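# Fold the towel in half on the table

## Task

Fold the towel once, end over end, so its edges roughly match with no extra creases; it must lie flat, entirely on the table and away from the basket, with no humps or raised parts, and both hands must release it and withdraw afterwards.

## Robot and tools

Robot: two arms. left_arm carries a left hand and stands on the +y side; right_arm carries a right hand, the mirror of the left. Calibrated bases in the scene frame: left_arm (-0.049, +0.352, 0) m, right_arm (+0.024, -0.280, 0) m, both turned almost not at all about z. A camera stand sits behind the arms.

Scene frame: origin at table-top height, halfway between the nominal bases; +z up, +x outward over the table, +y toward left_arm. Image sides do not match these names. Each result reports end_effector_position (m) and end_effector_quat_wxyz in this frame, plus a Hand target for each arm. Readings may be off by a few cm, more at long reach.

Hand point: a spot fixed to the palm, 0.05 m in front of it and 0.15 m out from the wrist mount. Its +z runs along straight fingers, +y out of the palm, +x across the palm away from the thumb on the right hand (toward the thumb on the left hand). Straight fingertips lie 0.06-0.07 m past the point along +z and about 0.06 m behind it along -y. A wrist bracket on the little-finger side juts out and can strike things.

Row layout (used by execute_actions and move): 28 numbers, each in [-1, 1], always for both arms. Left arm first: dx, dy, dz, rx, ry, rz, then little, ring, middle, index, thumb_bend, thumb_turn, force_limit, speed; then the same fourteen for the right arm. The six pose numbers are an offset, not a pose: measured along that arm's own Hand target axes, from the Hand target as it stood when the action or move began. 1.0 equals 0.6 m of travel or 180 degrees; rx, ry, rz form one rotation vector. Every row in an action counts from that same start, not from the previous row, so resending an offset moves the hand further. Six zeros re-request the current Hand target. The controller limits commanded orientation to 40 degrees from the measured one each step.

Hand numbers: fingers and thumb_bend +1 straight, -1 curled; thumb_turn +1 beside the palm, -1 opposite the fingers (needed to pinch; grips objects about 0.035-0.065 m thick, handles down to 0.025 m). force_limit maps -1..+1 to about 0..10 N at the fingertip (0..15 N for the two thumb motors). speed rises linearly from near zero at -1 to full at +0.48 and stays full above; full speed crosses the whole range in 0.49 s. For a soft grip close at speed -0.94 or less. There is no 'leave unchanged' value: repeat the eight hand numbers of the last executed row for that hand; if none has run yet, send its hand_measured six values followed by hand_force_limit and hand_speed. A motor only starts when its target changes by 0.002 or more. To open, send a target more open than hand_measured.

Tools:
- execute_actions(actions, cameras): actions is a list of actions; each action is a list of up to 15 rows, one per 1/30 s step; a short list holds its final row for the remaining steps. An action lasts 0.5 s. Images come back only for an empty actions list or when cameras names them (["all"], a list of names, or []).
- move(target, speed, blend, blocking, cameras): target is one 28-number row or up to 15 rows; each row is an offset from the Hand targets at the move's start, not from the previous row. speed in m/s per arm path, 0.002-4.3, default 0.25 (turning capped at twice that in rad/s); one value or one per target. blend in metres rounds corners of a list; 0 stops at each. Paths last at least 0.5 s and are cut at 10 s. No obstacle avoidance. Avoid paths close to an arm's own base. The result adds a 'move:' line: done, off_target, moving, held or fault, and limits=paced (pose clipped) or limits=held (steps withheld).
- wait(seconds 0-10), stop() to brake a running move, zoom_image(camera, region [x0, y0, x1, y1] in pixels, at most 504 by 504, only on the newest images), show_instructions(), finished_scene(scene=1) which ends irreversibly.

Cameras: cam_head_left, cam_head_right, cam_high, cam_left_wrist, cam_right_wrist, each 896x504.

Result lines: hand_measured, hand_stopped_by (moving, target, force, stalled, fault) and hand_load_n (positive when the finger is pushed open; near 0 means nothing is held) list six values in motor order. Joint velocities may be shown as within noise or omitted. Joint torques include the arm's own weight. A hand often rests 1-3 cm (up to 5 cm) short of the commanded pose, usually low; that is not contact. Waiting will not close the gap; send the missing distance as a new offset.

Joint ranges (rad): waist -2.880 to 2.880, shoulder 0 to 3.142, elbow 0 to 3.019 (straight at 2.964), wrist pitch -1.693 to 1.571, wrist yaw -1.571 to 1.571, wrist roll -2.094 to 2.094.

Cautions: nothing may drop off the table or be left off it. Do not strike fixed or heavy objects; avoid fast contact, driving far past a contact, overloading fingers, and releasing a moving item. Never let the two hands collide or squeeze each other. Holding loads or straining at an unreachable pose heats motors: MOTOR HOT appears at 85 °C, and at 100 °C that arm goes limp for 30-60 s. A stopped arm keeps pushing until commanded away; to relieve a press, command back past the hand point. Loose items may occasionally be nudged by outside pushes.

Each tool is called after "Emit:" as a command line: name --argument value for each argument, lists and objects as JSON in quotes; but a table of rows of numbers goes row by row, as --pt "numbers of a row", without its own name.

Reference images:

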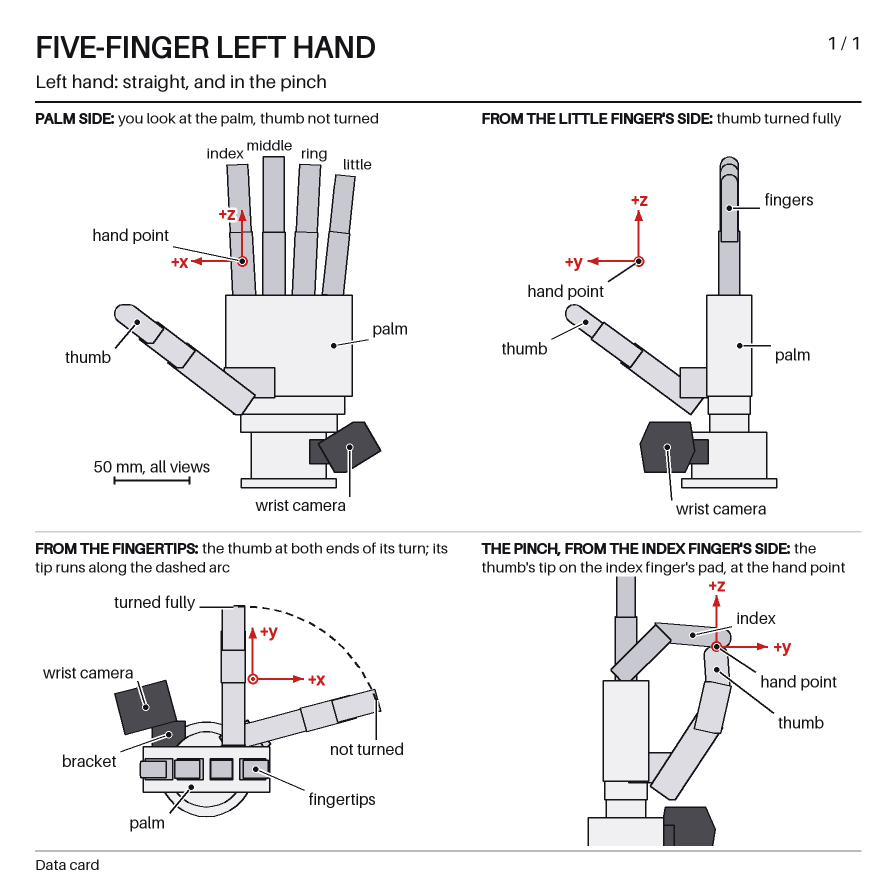

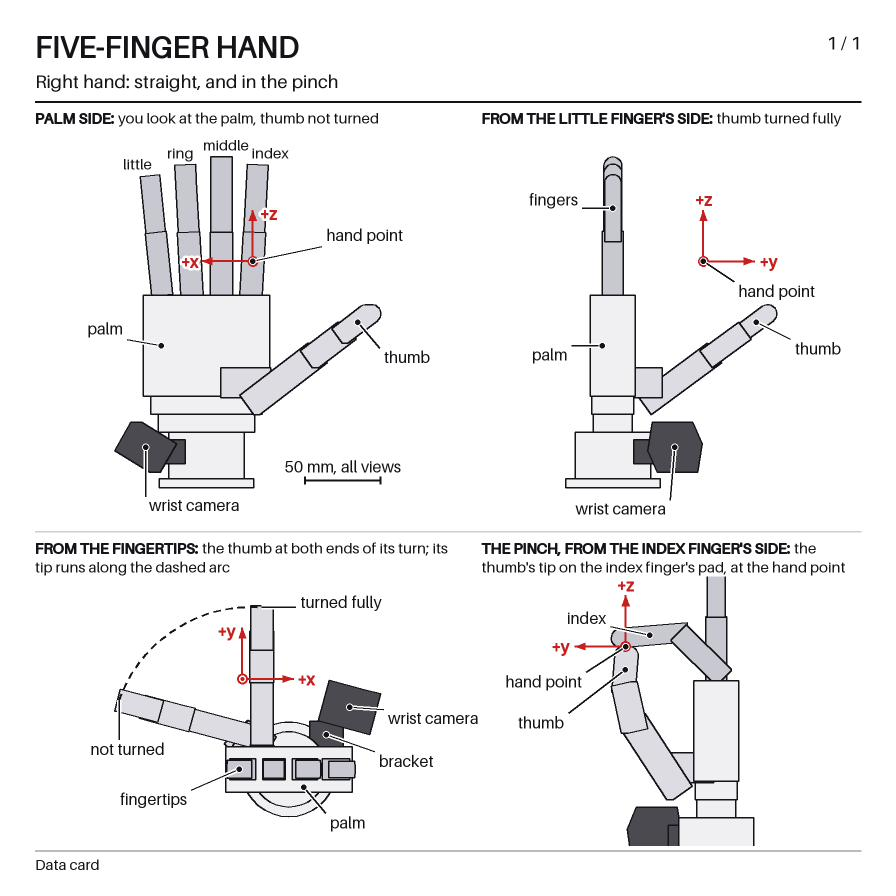

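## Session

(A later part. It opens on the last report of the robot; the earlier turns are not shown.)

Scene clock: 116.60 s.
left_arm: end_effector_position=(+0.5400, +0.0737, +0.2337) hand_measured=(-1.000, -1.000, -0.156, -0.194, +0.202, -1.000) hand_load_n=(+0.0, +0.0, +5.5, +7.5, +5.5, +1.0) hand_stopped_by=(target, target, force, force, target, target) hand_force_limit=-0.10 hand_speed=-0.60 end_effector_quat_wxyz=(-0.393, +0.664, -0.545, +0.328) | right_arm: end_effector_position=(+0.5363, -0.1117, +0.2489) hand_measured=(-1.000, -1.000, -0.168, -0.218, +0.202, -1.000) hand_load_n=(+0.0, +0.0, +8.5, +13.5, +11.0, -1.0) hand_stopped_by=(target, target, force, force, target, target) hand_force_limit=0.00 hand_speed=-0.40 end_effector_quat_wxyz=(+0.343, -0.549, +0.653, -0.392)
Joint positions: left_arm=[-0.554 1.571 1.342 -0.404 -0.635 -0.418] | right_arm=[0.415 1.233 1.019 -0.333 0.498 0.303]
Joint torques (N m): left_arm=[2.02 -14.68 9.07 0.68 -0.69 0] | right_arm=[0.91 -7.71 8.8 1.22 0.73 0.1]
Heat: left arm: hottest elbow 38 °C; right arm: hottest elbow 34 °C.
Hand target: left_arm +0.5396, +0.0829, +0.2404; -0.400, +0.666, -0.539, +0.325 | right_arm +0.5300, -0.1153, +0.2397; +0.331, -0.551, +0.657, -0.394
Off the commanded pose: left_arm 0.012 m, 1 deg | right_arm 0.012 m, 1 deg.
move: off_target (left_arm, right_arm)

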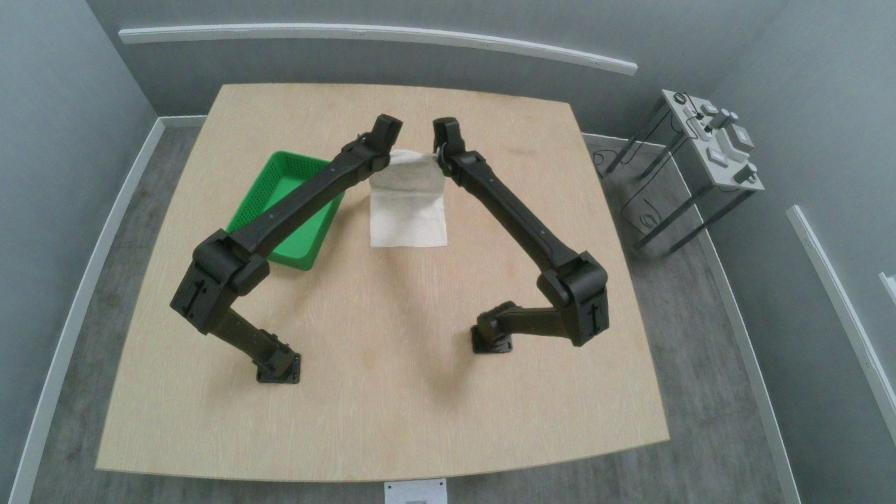

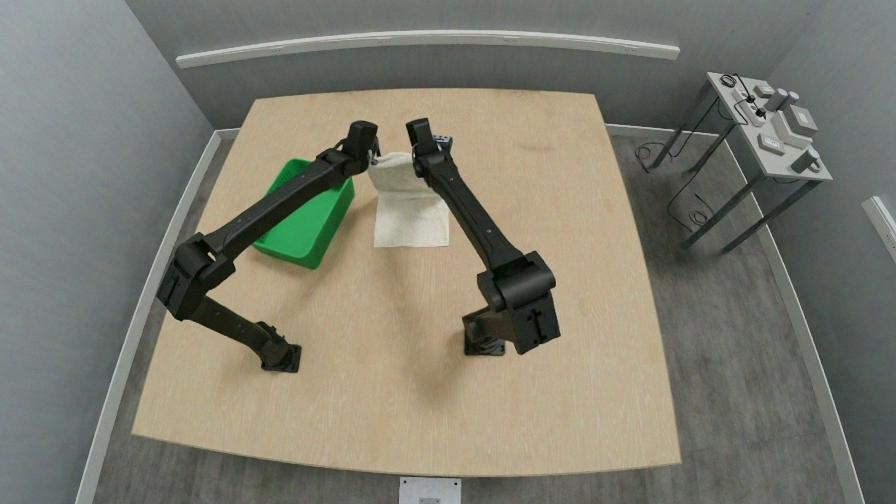

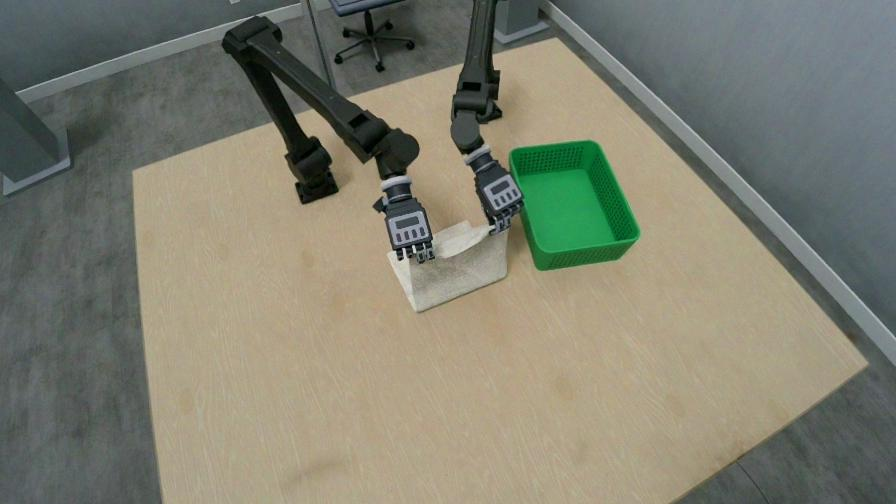

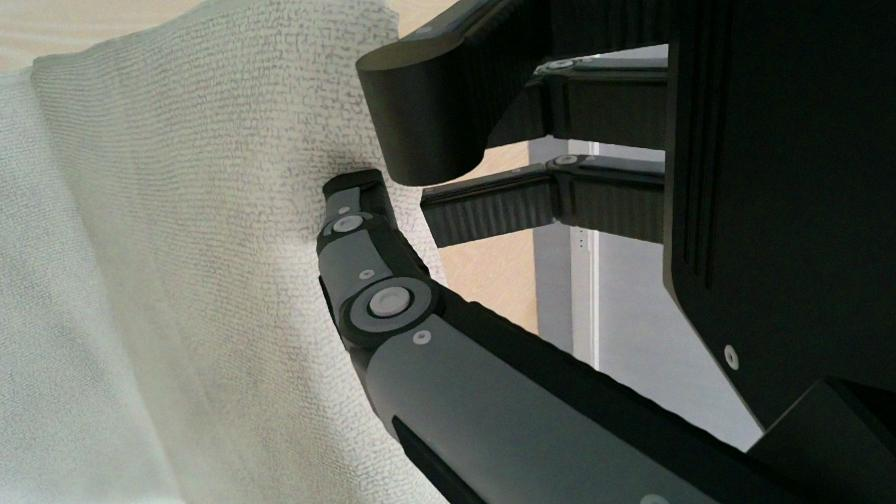

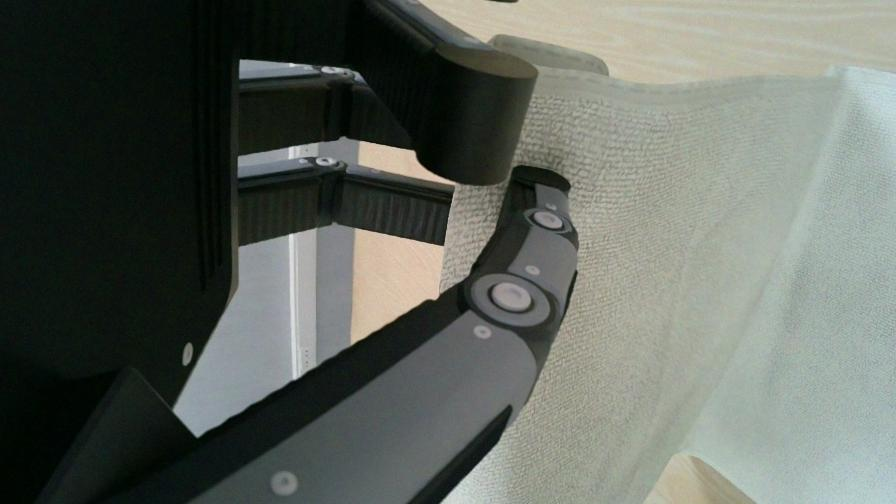

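Emit:
move --pt "-0.0362 0.1401 -0.1001 0 0 0 -1 -1 -0.3 -0.3 0.2 -1 -0.1 -0.6 0.0275 0.1541 -0.0946 0 0 0 -1 -1 -0.3 -0.3 0.2 -1 0 -0.4" --pt "-0.0559 0.2867 -0.1274 0 0 0 -1 -1 -0.3 -0.3 0.2 -1 -0.1 -0.6 0.0448 0.3034 -0.1268 0 0 0 -1 -1 -0.3 -0.3 0.2 -1 0 -0.4" --cameras '["all"]' --speed 0.13 --blend 0.03

Emit:
zoom_image --camera "cam_high" --region '[350, 150, 600, 350]'

Emit:
zoom_image --camera "cam_head_left" --region '[300, 120, 500, 280]'

Scene clock: 121.17 s.
left_arm: end_effector_position=(+0.3816, +0.0761, +0.1133) hand_measured=(-1.000, -1.000, -0.156, -0.194, +0.202, -1.000) hand_load_n=(+0.0, +0.0, +5.5, +7.5, +6.0, +2.0) hand_stopped_by=(target, target, force, force, target, target) hand_force_limit=-0.10 hand_speed=-0.60 end_effector_quat_wxyz=(-0.388, +0.665, -0.553, +0.319) | right_arm: end_effector_position=(+0.3761, -0.1082, +0.1158) hand_measured=(-1.000, -1.000, -0.168, -0.218, +0.202, -1.000) hand_load_n=(+0.0, +0.0, +8.5, +13.5, +10.5, -1.0) hand_stopped_by=(target, target, force, force, target, target) hand_force_limit=0.00 hand_speed=-0.40 end_effector_quat_wxyz=(+0.332, -0.558, +0.657, -0.382)
Joint positions: left_arm=[-0.756 1.387 0.831 -0.216 -0.779 -0.594] | right_arm=[0.665 0.976 0.507 -0.213 0.688 0.489]
Joint torques (N m): left_arm=[2.32 -10.7 7.71 1.54 -1.13 0.11] | right_arm=[0.5 -3.96 7.68 2.29 1.23 0]
Heat: left arm: hottest elbow 38 °C; right arm: hottest elbow 34 °C.
Hand target: left_arm +0.3876, +0.0848, +0.1242; -0.400, +0.666, -0.539, +0.325 | right_arm +0.3750, -0.1152, +0.1146; +0.331, -0.551, +0.657, -0.394
Off the commanded pose: left_arm 0.015 m, 2 deg | right_arm 0.007 m, 2 deg.
move: off_target (left_arm)

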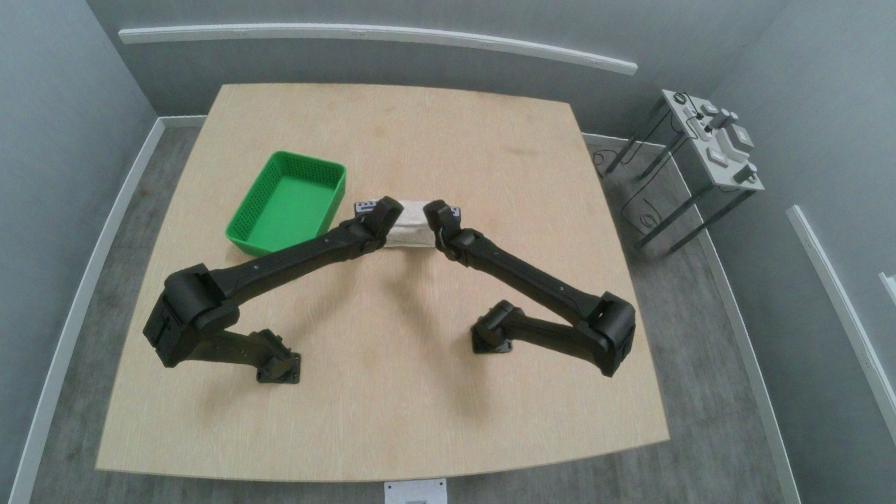

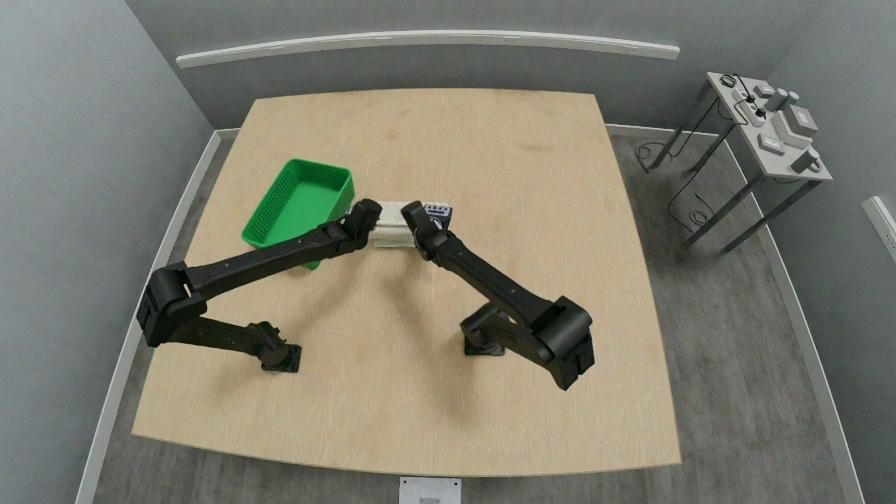

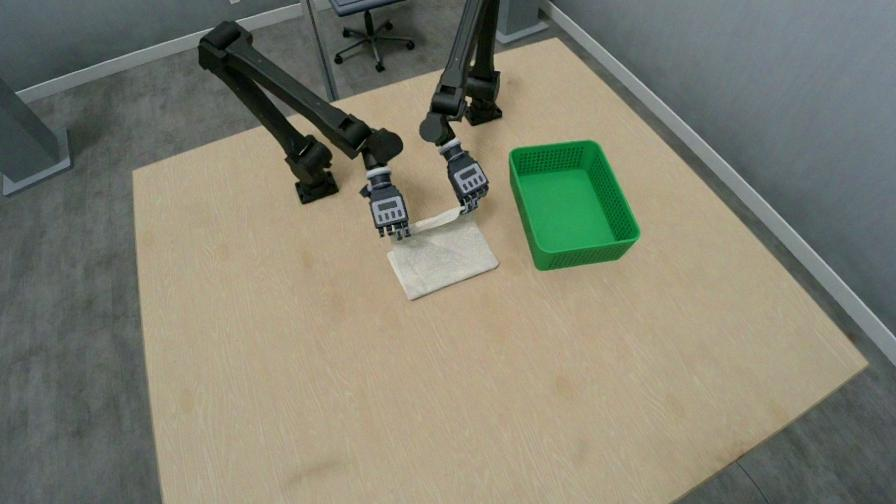

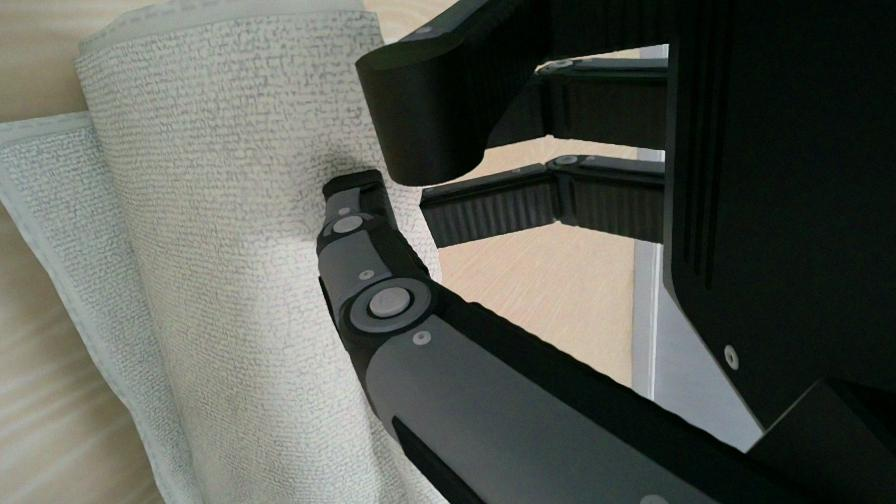

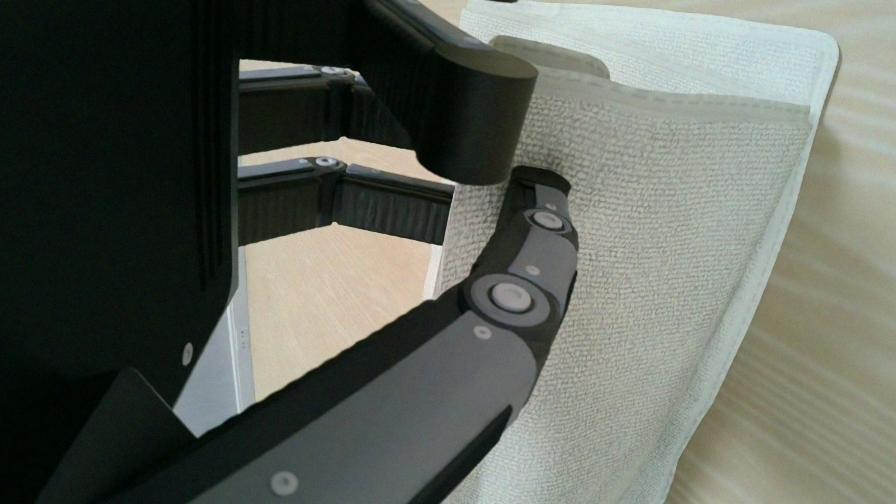

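Scaled by 2.016 from the camera's 896x504 image, which has a finer 1280x720 frame.

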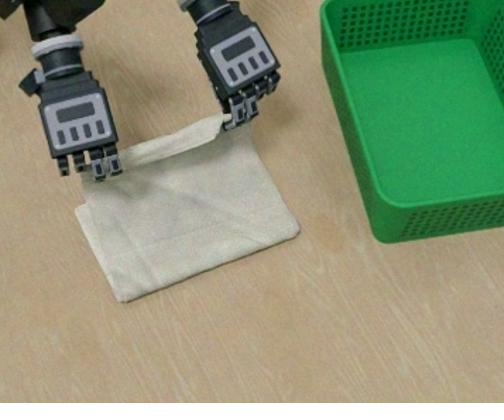

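Scaled by 2.520 from the camera's 896x504 image, which has a finer 1280x720 frame.

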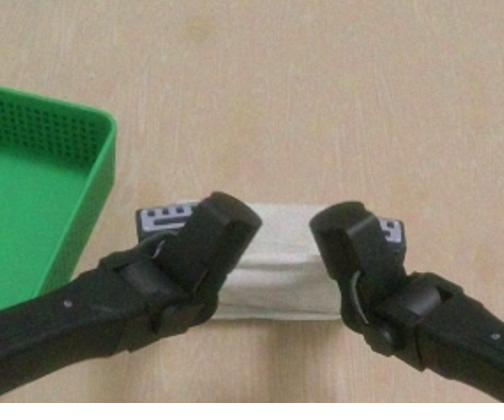

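Emit:
zoom_image --camera "cam_high" --region '[370, 190, 520, 310]'

Emit:
zoom_image --camera "cam_head_right" --region '[340, 180, 480, 270]'

Emit:
zoom_image --camera "cam_head_left" --region '[340, 180, 480, 270]'

Scaled by 3.360 from the camera's 896x504 image, which has a finer 1280x720 frame.

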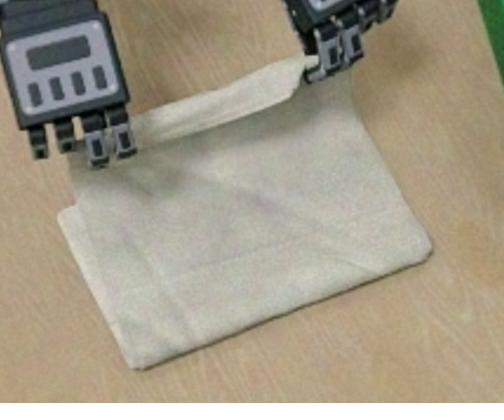

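Scaled by 3.600 from the camera's 896x504 image, which has a finer 1280x720 frame.

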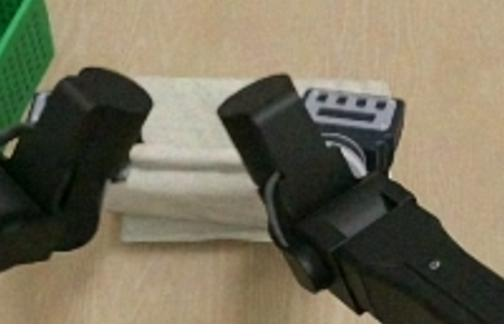

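Scaled by 3.600 from the camera's 896x504 image, which has a finer 1280x720 frame.

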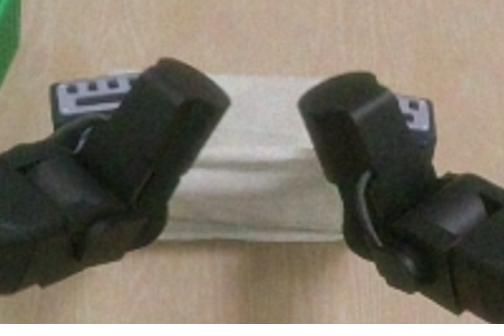

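Emit:
move --pt "0.0298 -0.1735 0.021 0 0 0 -1 -1 -0.3 -0.3 0.2 -1 -0.1 -0.6 -0.0184 -0.1832 0.0427 0 0 0 -1 -1 -0.3 -0.3 0.2 -1 0 -0.4" --pt "0.0684 -0.2880 0.1477 0 0 0 -1 -1 -0.3 -0.3 0.2 -1 -0.1 -0.6 -0.0457 -0.2971 0.1683 0 0 0 -1 -1 -0.3 -0.3 0.2 -1 0 -0.4" --pt "0.0753 -0.2739 0.1921 0 0 0 -1 -1 -0.3 -0.3 0.2 -1 -0.1 -0.6 -0.0515 -0.2831 0.2129 0 0 0 -1 -1 -0.3 -0.3 0.2 -1 0 -0.4" --cameras '["all"]' --speed 0.13 --blend 0.03

Emit:
zoom_image --camera "cam_high" --region '[360, 190, 560, 340]'

Scene clock: 144.27 s.
left_arm: end_effector_position=(+0.5503, +0.0759, +0.1844) hand_measured=(-1.000, -1.000, -0.156, -0.194, +0.202, -1.000) hand_load_n=(+0.0, +0.0, +5.5, +7.0, +6.0, +1.0) hand_stopped_by=(target, target, force, force, target, target) hand_force_limit=-0.10 hand_speed=-0.60 end_effector_quat_wxyz=(-0.385, +0.673, -0.553, +0.304) | right_arm: end_effector_position=(+0.5444, -0.1116, +0.1785) hand_measured=(-1.000, -1.000, -0.168, -0.218, +0.202, -1.000) hand_load_n=(+0.0, +0.0, +8.5, +13.5, +11.0, -1.0) hand_stopped_by=(target, target, force, force, target, target) hand_force_limit=0.00 hand_speed=-0.40 end_effector_quat_wxyz=(+0.316, -0.565, +0.664, -0.374)
Joint positions: left_arm=[-0.539 1.646 1.331 -0.379 -0.624 -0.433] | right_arm=[0.4 1.335 0.959 -0.248 0.473 0.312]
Joint torques (N m): left_arm=[2.73 -14.56 12.94 2 -0.44 0.31] | right_arm=[-1.61 -7.53 14.08 2.8 0.31 -0.24]
Heat: left arm: hottest elbow 37 °C; right arm: hottest elbow 34 °C.
Hand target: left_arm +0.5720, +0.0778, +0.2154; -0.400, +0.666, -0.539, +0.325 | right_arm +0.5699, -0.1181, +0.2047; +0.331, -0.551, +0.657, -0.394
Off the commanded pose: left_arm 0.038 m, 3 deg | right_arm 0.037 m, 3 deg.
move: off_target (left_arm, right_arm); blend cut to 0.0141 m at target 2

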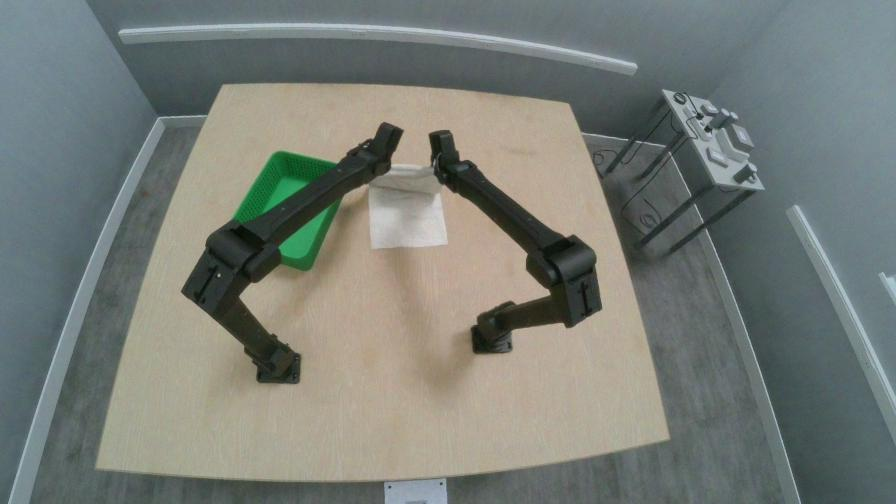

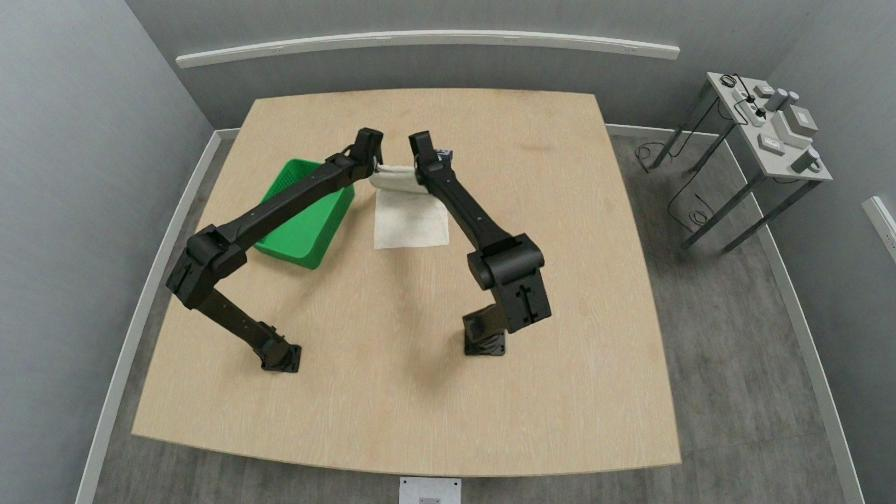

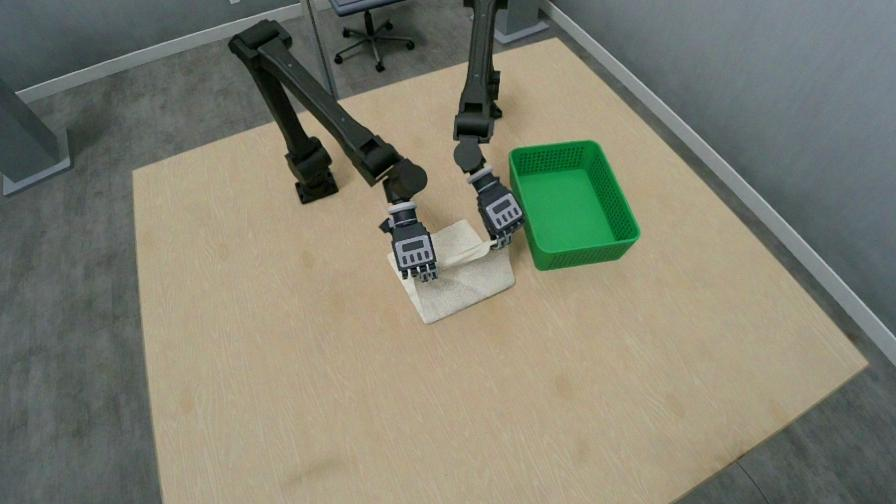

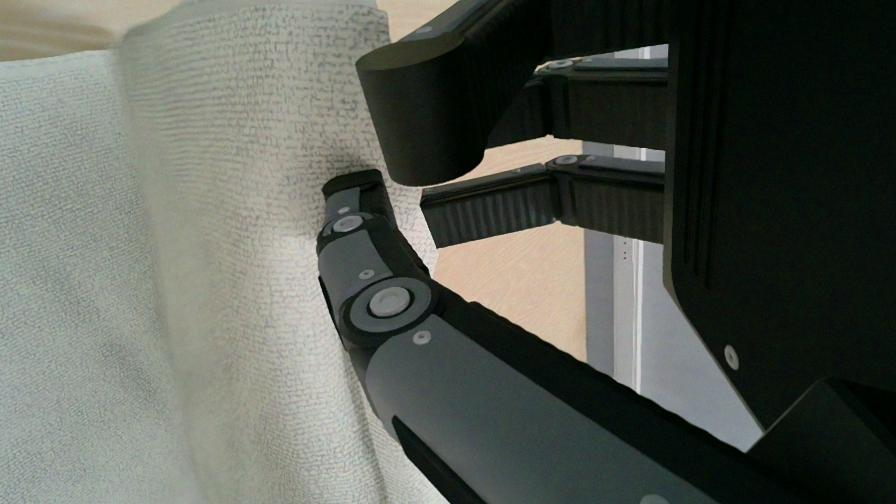

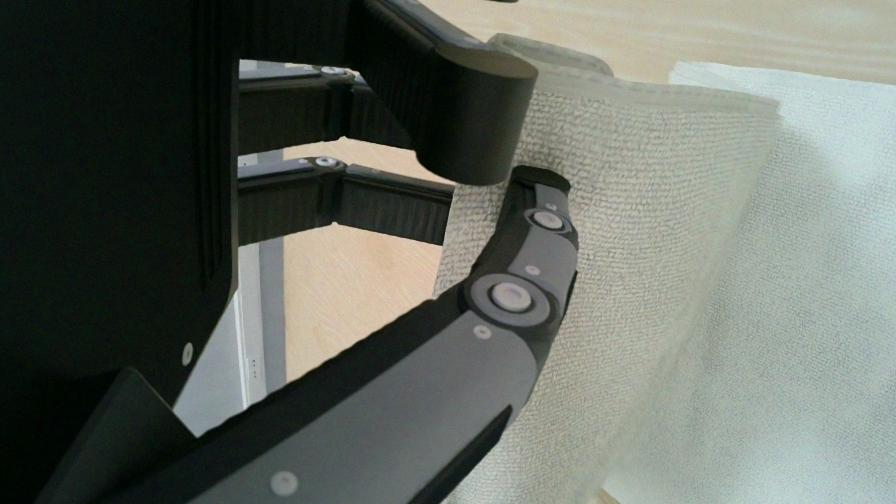

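Scaled by 2.520 from the camera's 896x504 image, which has a finer 1280x720 frame.

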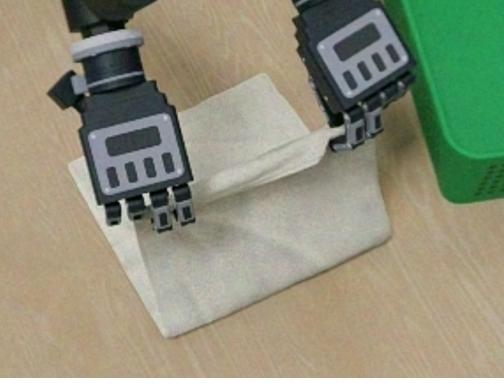

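Emit:
move --pt "-0.0216 0.1618 -0.0381 0 0 0 -1 -1 -0.3 -0.3 0.2 -1 -0.1 -0.6 0.0301 0.1635 -0.0412 0 0 0 -1 -1 -0.3 -0.3 0.2 -1 0 -0.4" --pt "-0.0314 0.2647 -0.0717 0 0 0 -1 -1 -0.3 -0.3 0.2 -1 -0.1 -0.6 0.0522 0.2660 -0.0743 0 0 0 -1 -1 -0.3 -0.3 0.2 -1 0 -0.4" --pt "-0.0387 0.3504 -0.1016 0 0 0 -1 -1 -0.3 -0.3 0.2 -1 -0.1 -0.6 0.0720 0.3506 -0.1020 0 0 0 -1 -1 -0.3 -0.3 0.2 -1 0 -0.4" --cameras '["all"]' --speed 0.1 --blend 0.02

Emit:
zoom_image --camera "cam_high" --region '[360, 190, 560, 340]'

Emit:
zoom_image --camera "cam_head_right" --region '[340, 160, 480, 270]'

Scene clock: 150.07 s.
left_arm: end_effector_position=(+0.4125, +0.0584, +0.0496) hand_measured=(-1.000, -1.000, -0.156, -0.194, +0.202, -1.000) hand_load_n=(+0.0, +0.0, +5.5, +7.5, +6.0, +1.5) hand_stopped_by=(target, target, force, force, target, target) hand_force_limit=-0.10 hand_speed=-0.60 end_effector_quat_wxyz=(-0.387, +0.665, -0.552, +0.322) | right_arm: end_effector_position=(+0.4144, -0.1267, +0.0479) hand_measured=(-1.000, -1.000, -0.168, -0.218, +0.202, -1.000) hand_load_n=(+0.0, +0.0, +8.5, +13.5, +11.0, -1.0) hand_stopped_by=(target, target, force, force, target, target) hand_force_limit=0.00 hand_speed=-0.40 end_effector_quat_wxyz=(+0.334, -0.558, +0.657, -0.382)
Joint positions: left_arm=[-0.736 1.588 0.84 -0.003 -0.764 -0.576] | right_arm=[0.53 1.223 0.43 0.174 0.579 0.386]
Joint torques (N m): left_arm=[2.37 -12.45 6.53 1.57 -1.12 0.1] | right_arm=[0.67 -5.42 5.98 2.47 1.18 -0.01]
Heat: left arm: hottest elbow 37 °C; right arm: hottest elbow 34 °C.
Hand target: left_arm +0.4183, +0.0688, +0.0582; -0.400, +0.666, -0.539, +0.325 | right_arm +0.4121, -0.1340, +0.0478; +0.332, -0.551, +0.657, -0.394
Off the commanded pose: left_arm 0.015 m, 2 deg | right_arm 0.008 m, 2 deg.
move: off_target (left_arm)

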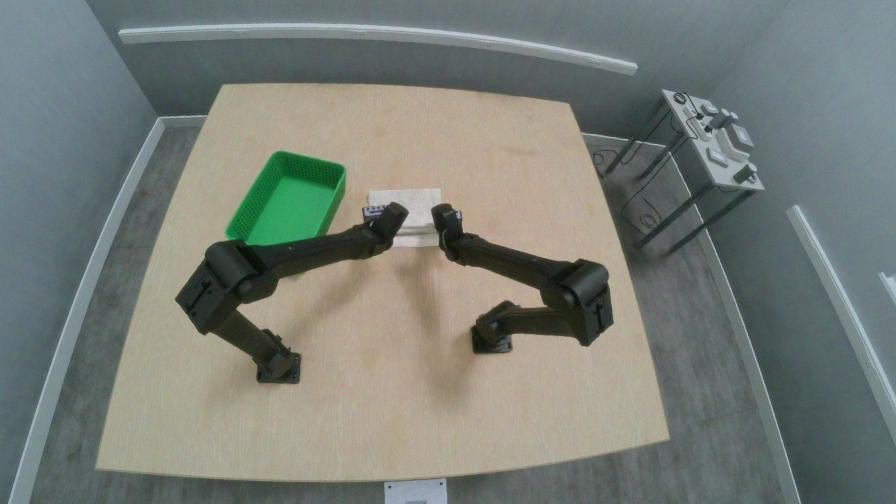

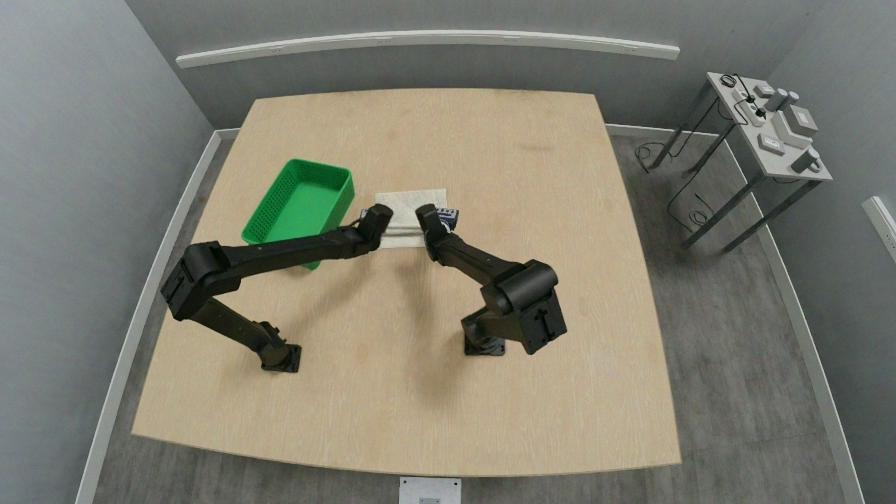

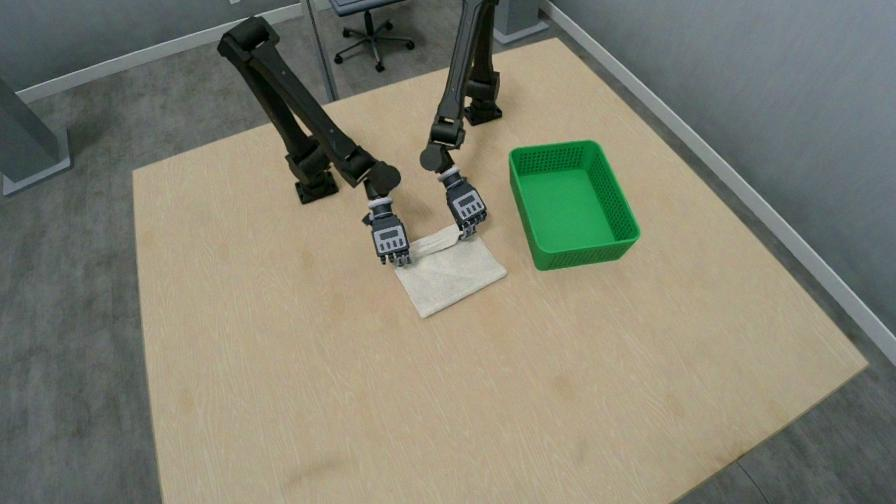

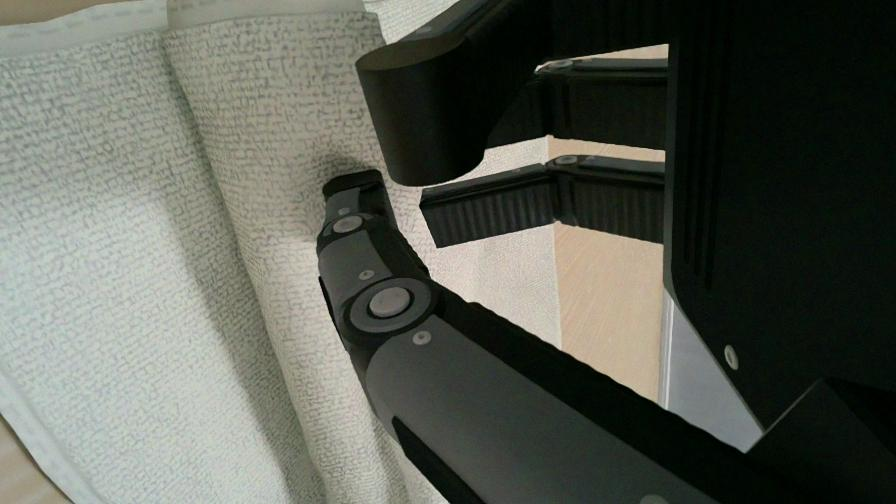

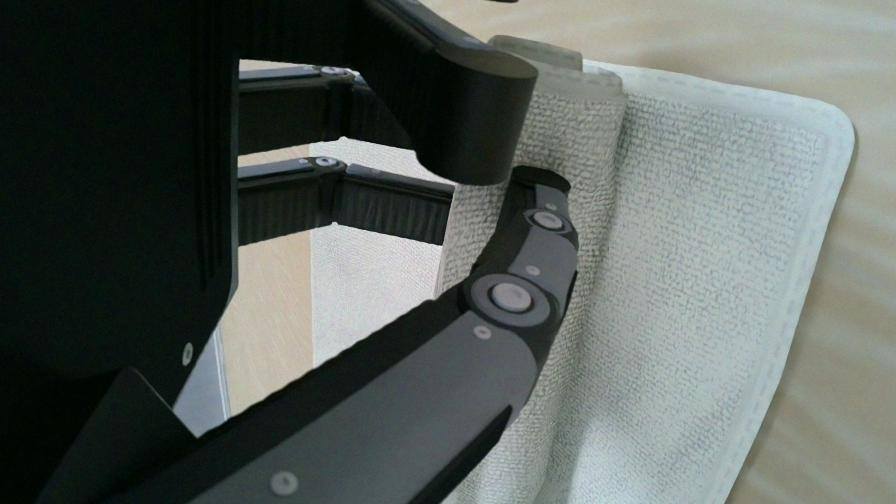

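Scaled by 2.520 from the camera's 896x504 image, which has a finer 1280x720 frame.

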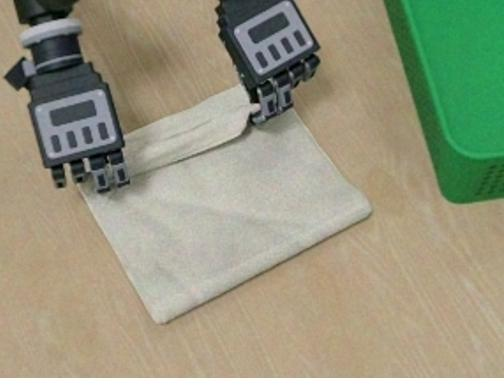

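Scaled by 3.600 from the camera's 896x504 image, which has a finer 1280x720 frame.

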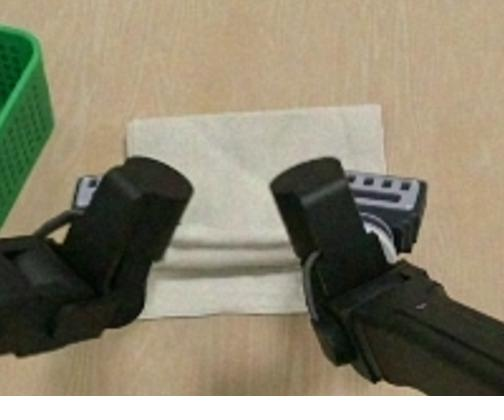

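Emit:
move --target '[-0.0166,0.0662,-0.0534,0,0,0, -1,-1,-0.3,-0.3,0.2,-1,-0.1,-0.6, 0.0139,0.0664,-0.0539,0,0,0, -1,-1,-0.3,-0.3,0.2,-1,0,-0.4]' --cameras '["all"]' --speed 0.1

Emit:
zoom_image --camera "cam_high" --region '[360, 190, 560, 340]'

Emit:
zoom_image --camera "cam_head_right" --region '[340, 160, 480, 270]'

Emit:
zoom_image --camera "cam_head_left" --region '[340, 160, 480, 270]'

Scene clock: 155.10 s.
left_arm: end_effector_position=(+0.3681, +0.0597, +0.0340) hand_measured=(-1.000, -1.000, -0.156, -0.194, +0.202, -1.000) hand_load_n=(+0.0, +0.0, +5.5, +7.0, +6.0, +1.5) hand_stopped_by=(target, target, force, force, target, target) hand_force_limit=-0.10 hand_speed=-0.60 end_effector_quat_wxyz=(-0.390, +0.666, -0.547, +0.325) | right_arm: end_effector_position=(+0.3758, -0.1231, +0.0414) hand_measured=(-1.000, -1.000, -0.168, -0.218, +0.202, -1.000) hand_load_n=(+0.0, +0.0, +9.0, +13.0, +11.5, -1.0) hand_stopped_by=(target, target, force, force, target, target) hand_force_limit=0.00 hand_speed=-0.40 end_effector_quat_wxyz=(+0.349, -0.544, +0.657, -0.387)
Joint positions: left_arm=[-0.813 1.551 0.74 0.012 -0.827 -0.654] | right_arm=[0.626 1.144 0.329 0.195 0.668 0.458]
Joint torques (N m): left_arm=[2.2 -11.22 5.71 1.31 -0.98 0.08] | right_arm=[0.97 -3.31 4.78 1.5 0.92 0.02]
Heat: left arm: hottest elbow 36 °C; right arm: hottest elbow 34 °C.
Hand target: left_arm +0.3702, +0.0689, +0.0381; -0.400, +0.666, -0.539, +0.325 | right_arm +0.3640, -0.1341, +0.0276; +0.331, -0.551, +0.657, -0.394
Off the commanded pose: left_arm 0.010 m, 2 deg | right_arm 0.021 m, 2 deg.
move: off_target (right_arm)

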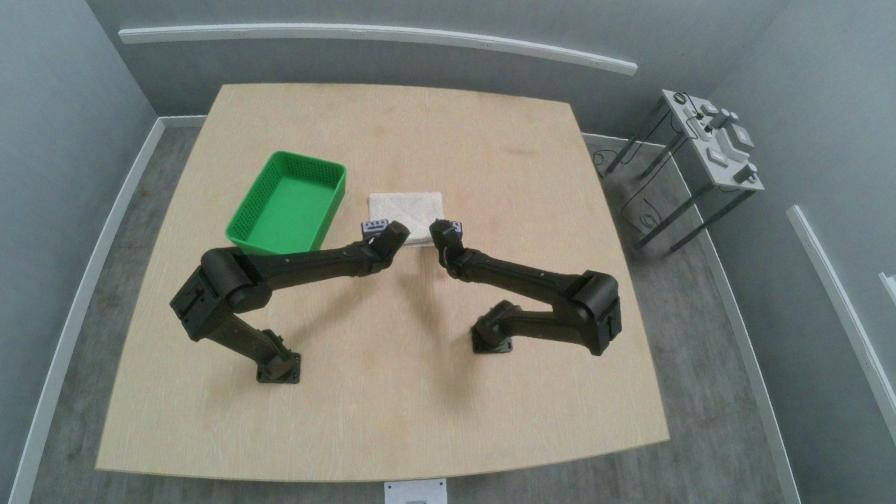

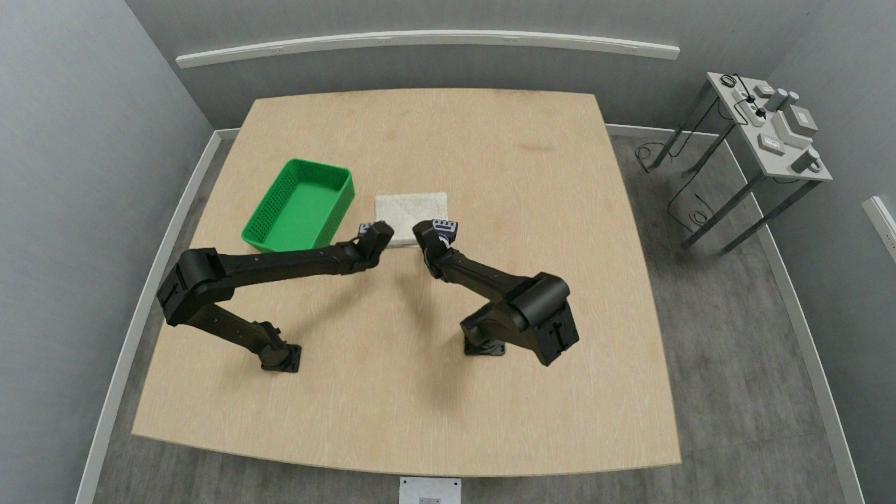

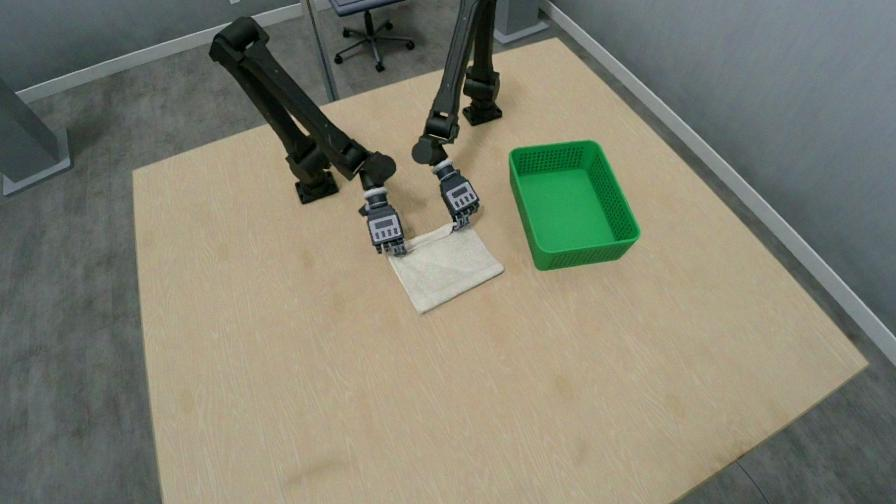

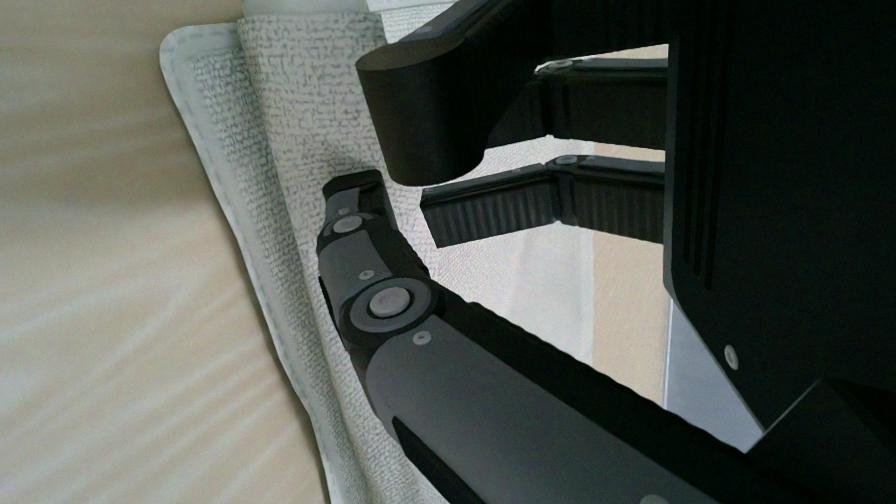

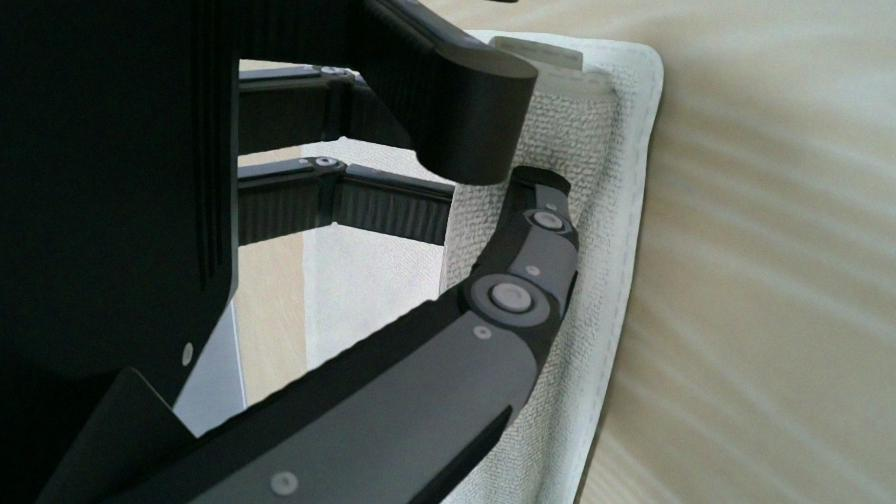

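Scaled by 2.520 from the camera's 896x504 image, which has a finer 1280x720 frame.

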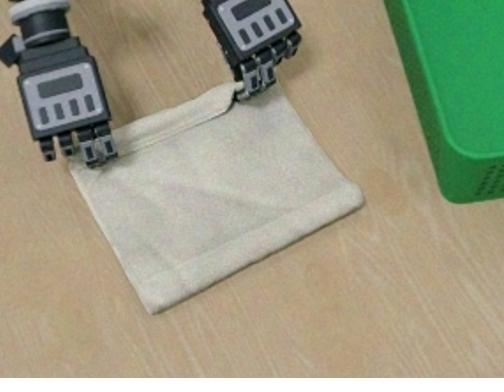

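Scaled by 3.600 from the camera's 896x504 image, which has a finer 1280x720 frame.

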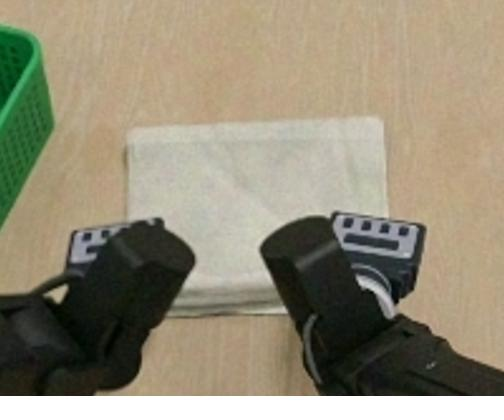

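Scaled by 3.600 from the camera's 896x504 image, which has a finer 1280x720 frame.

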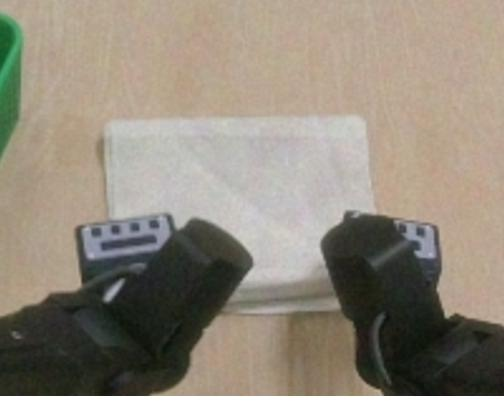

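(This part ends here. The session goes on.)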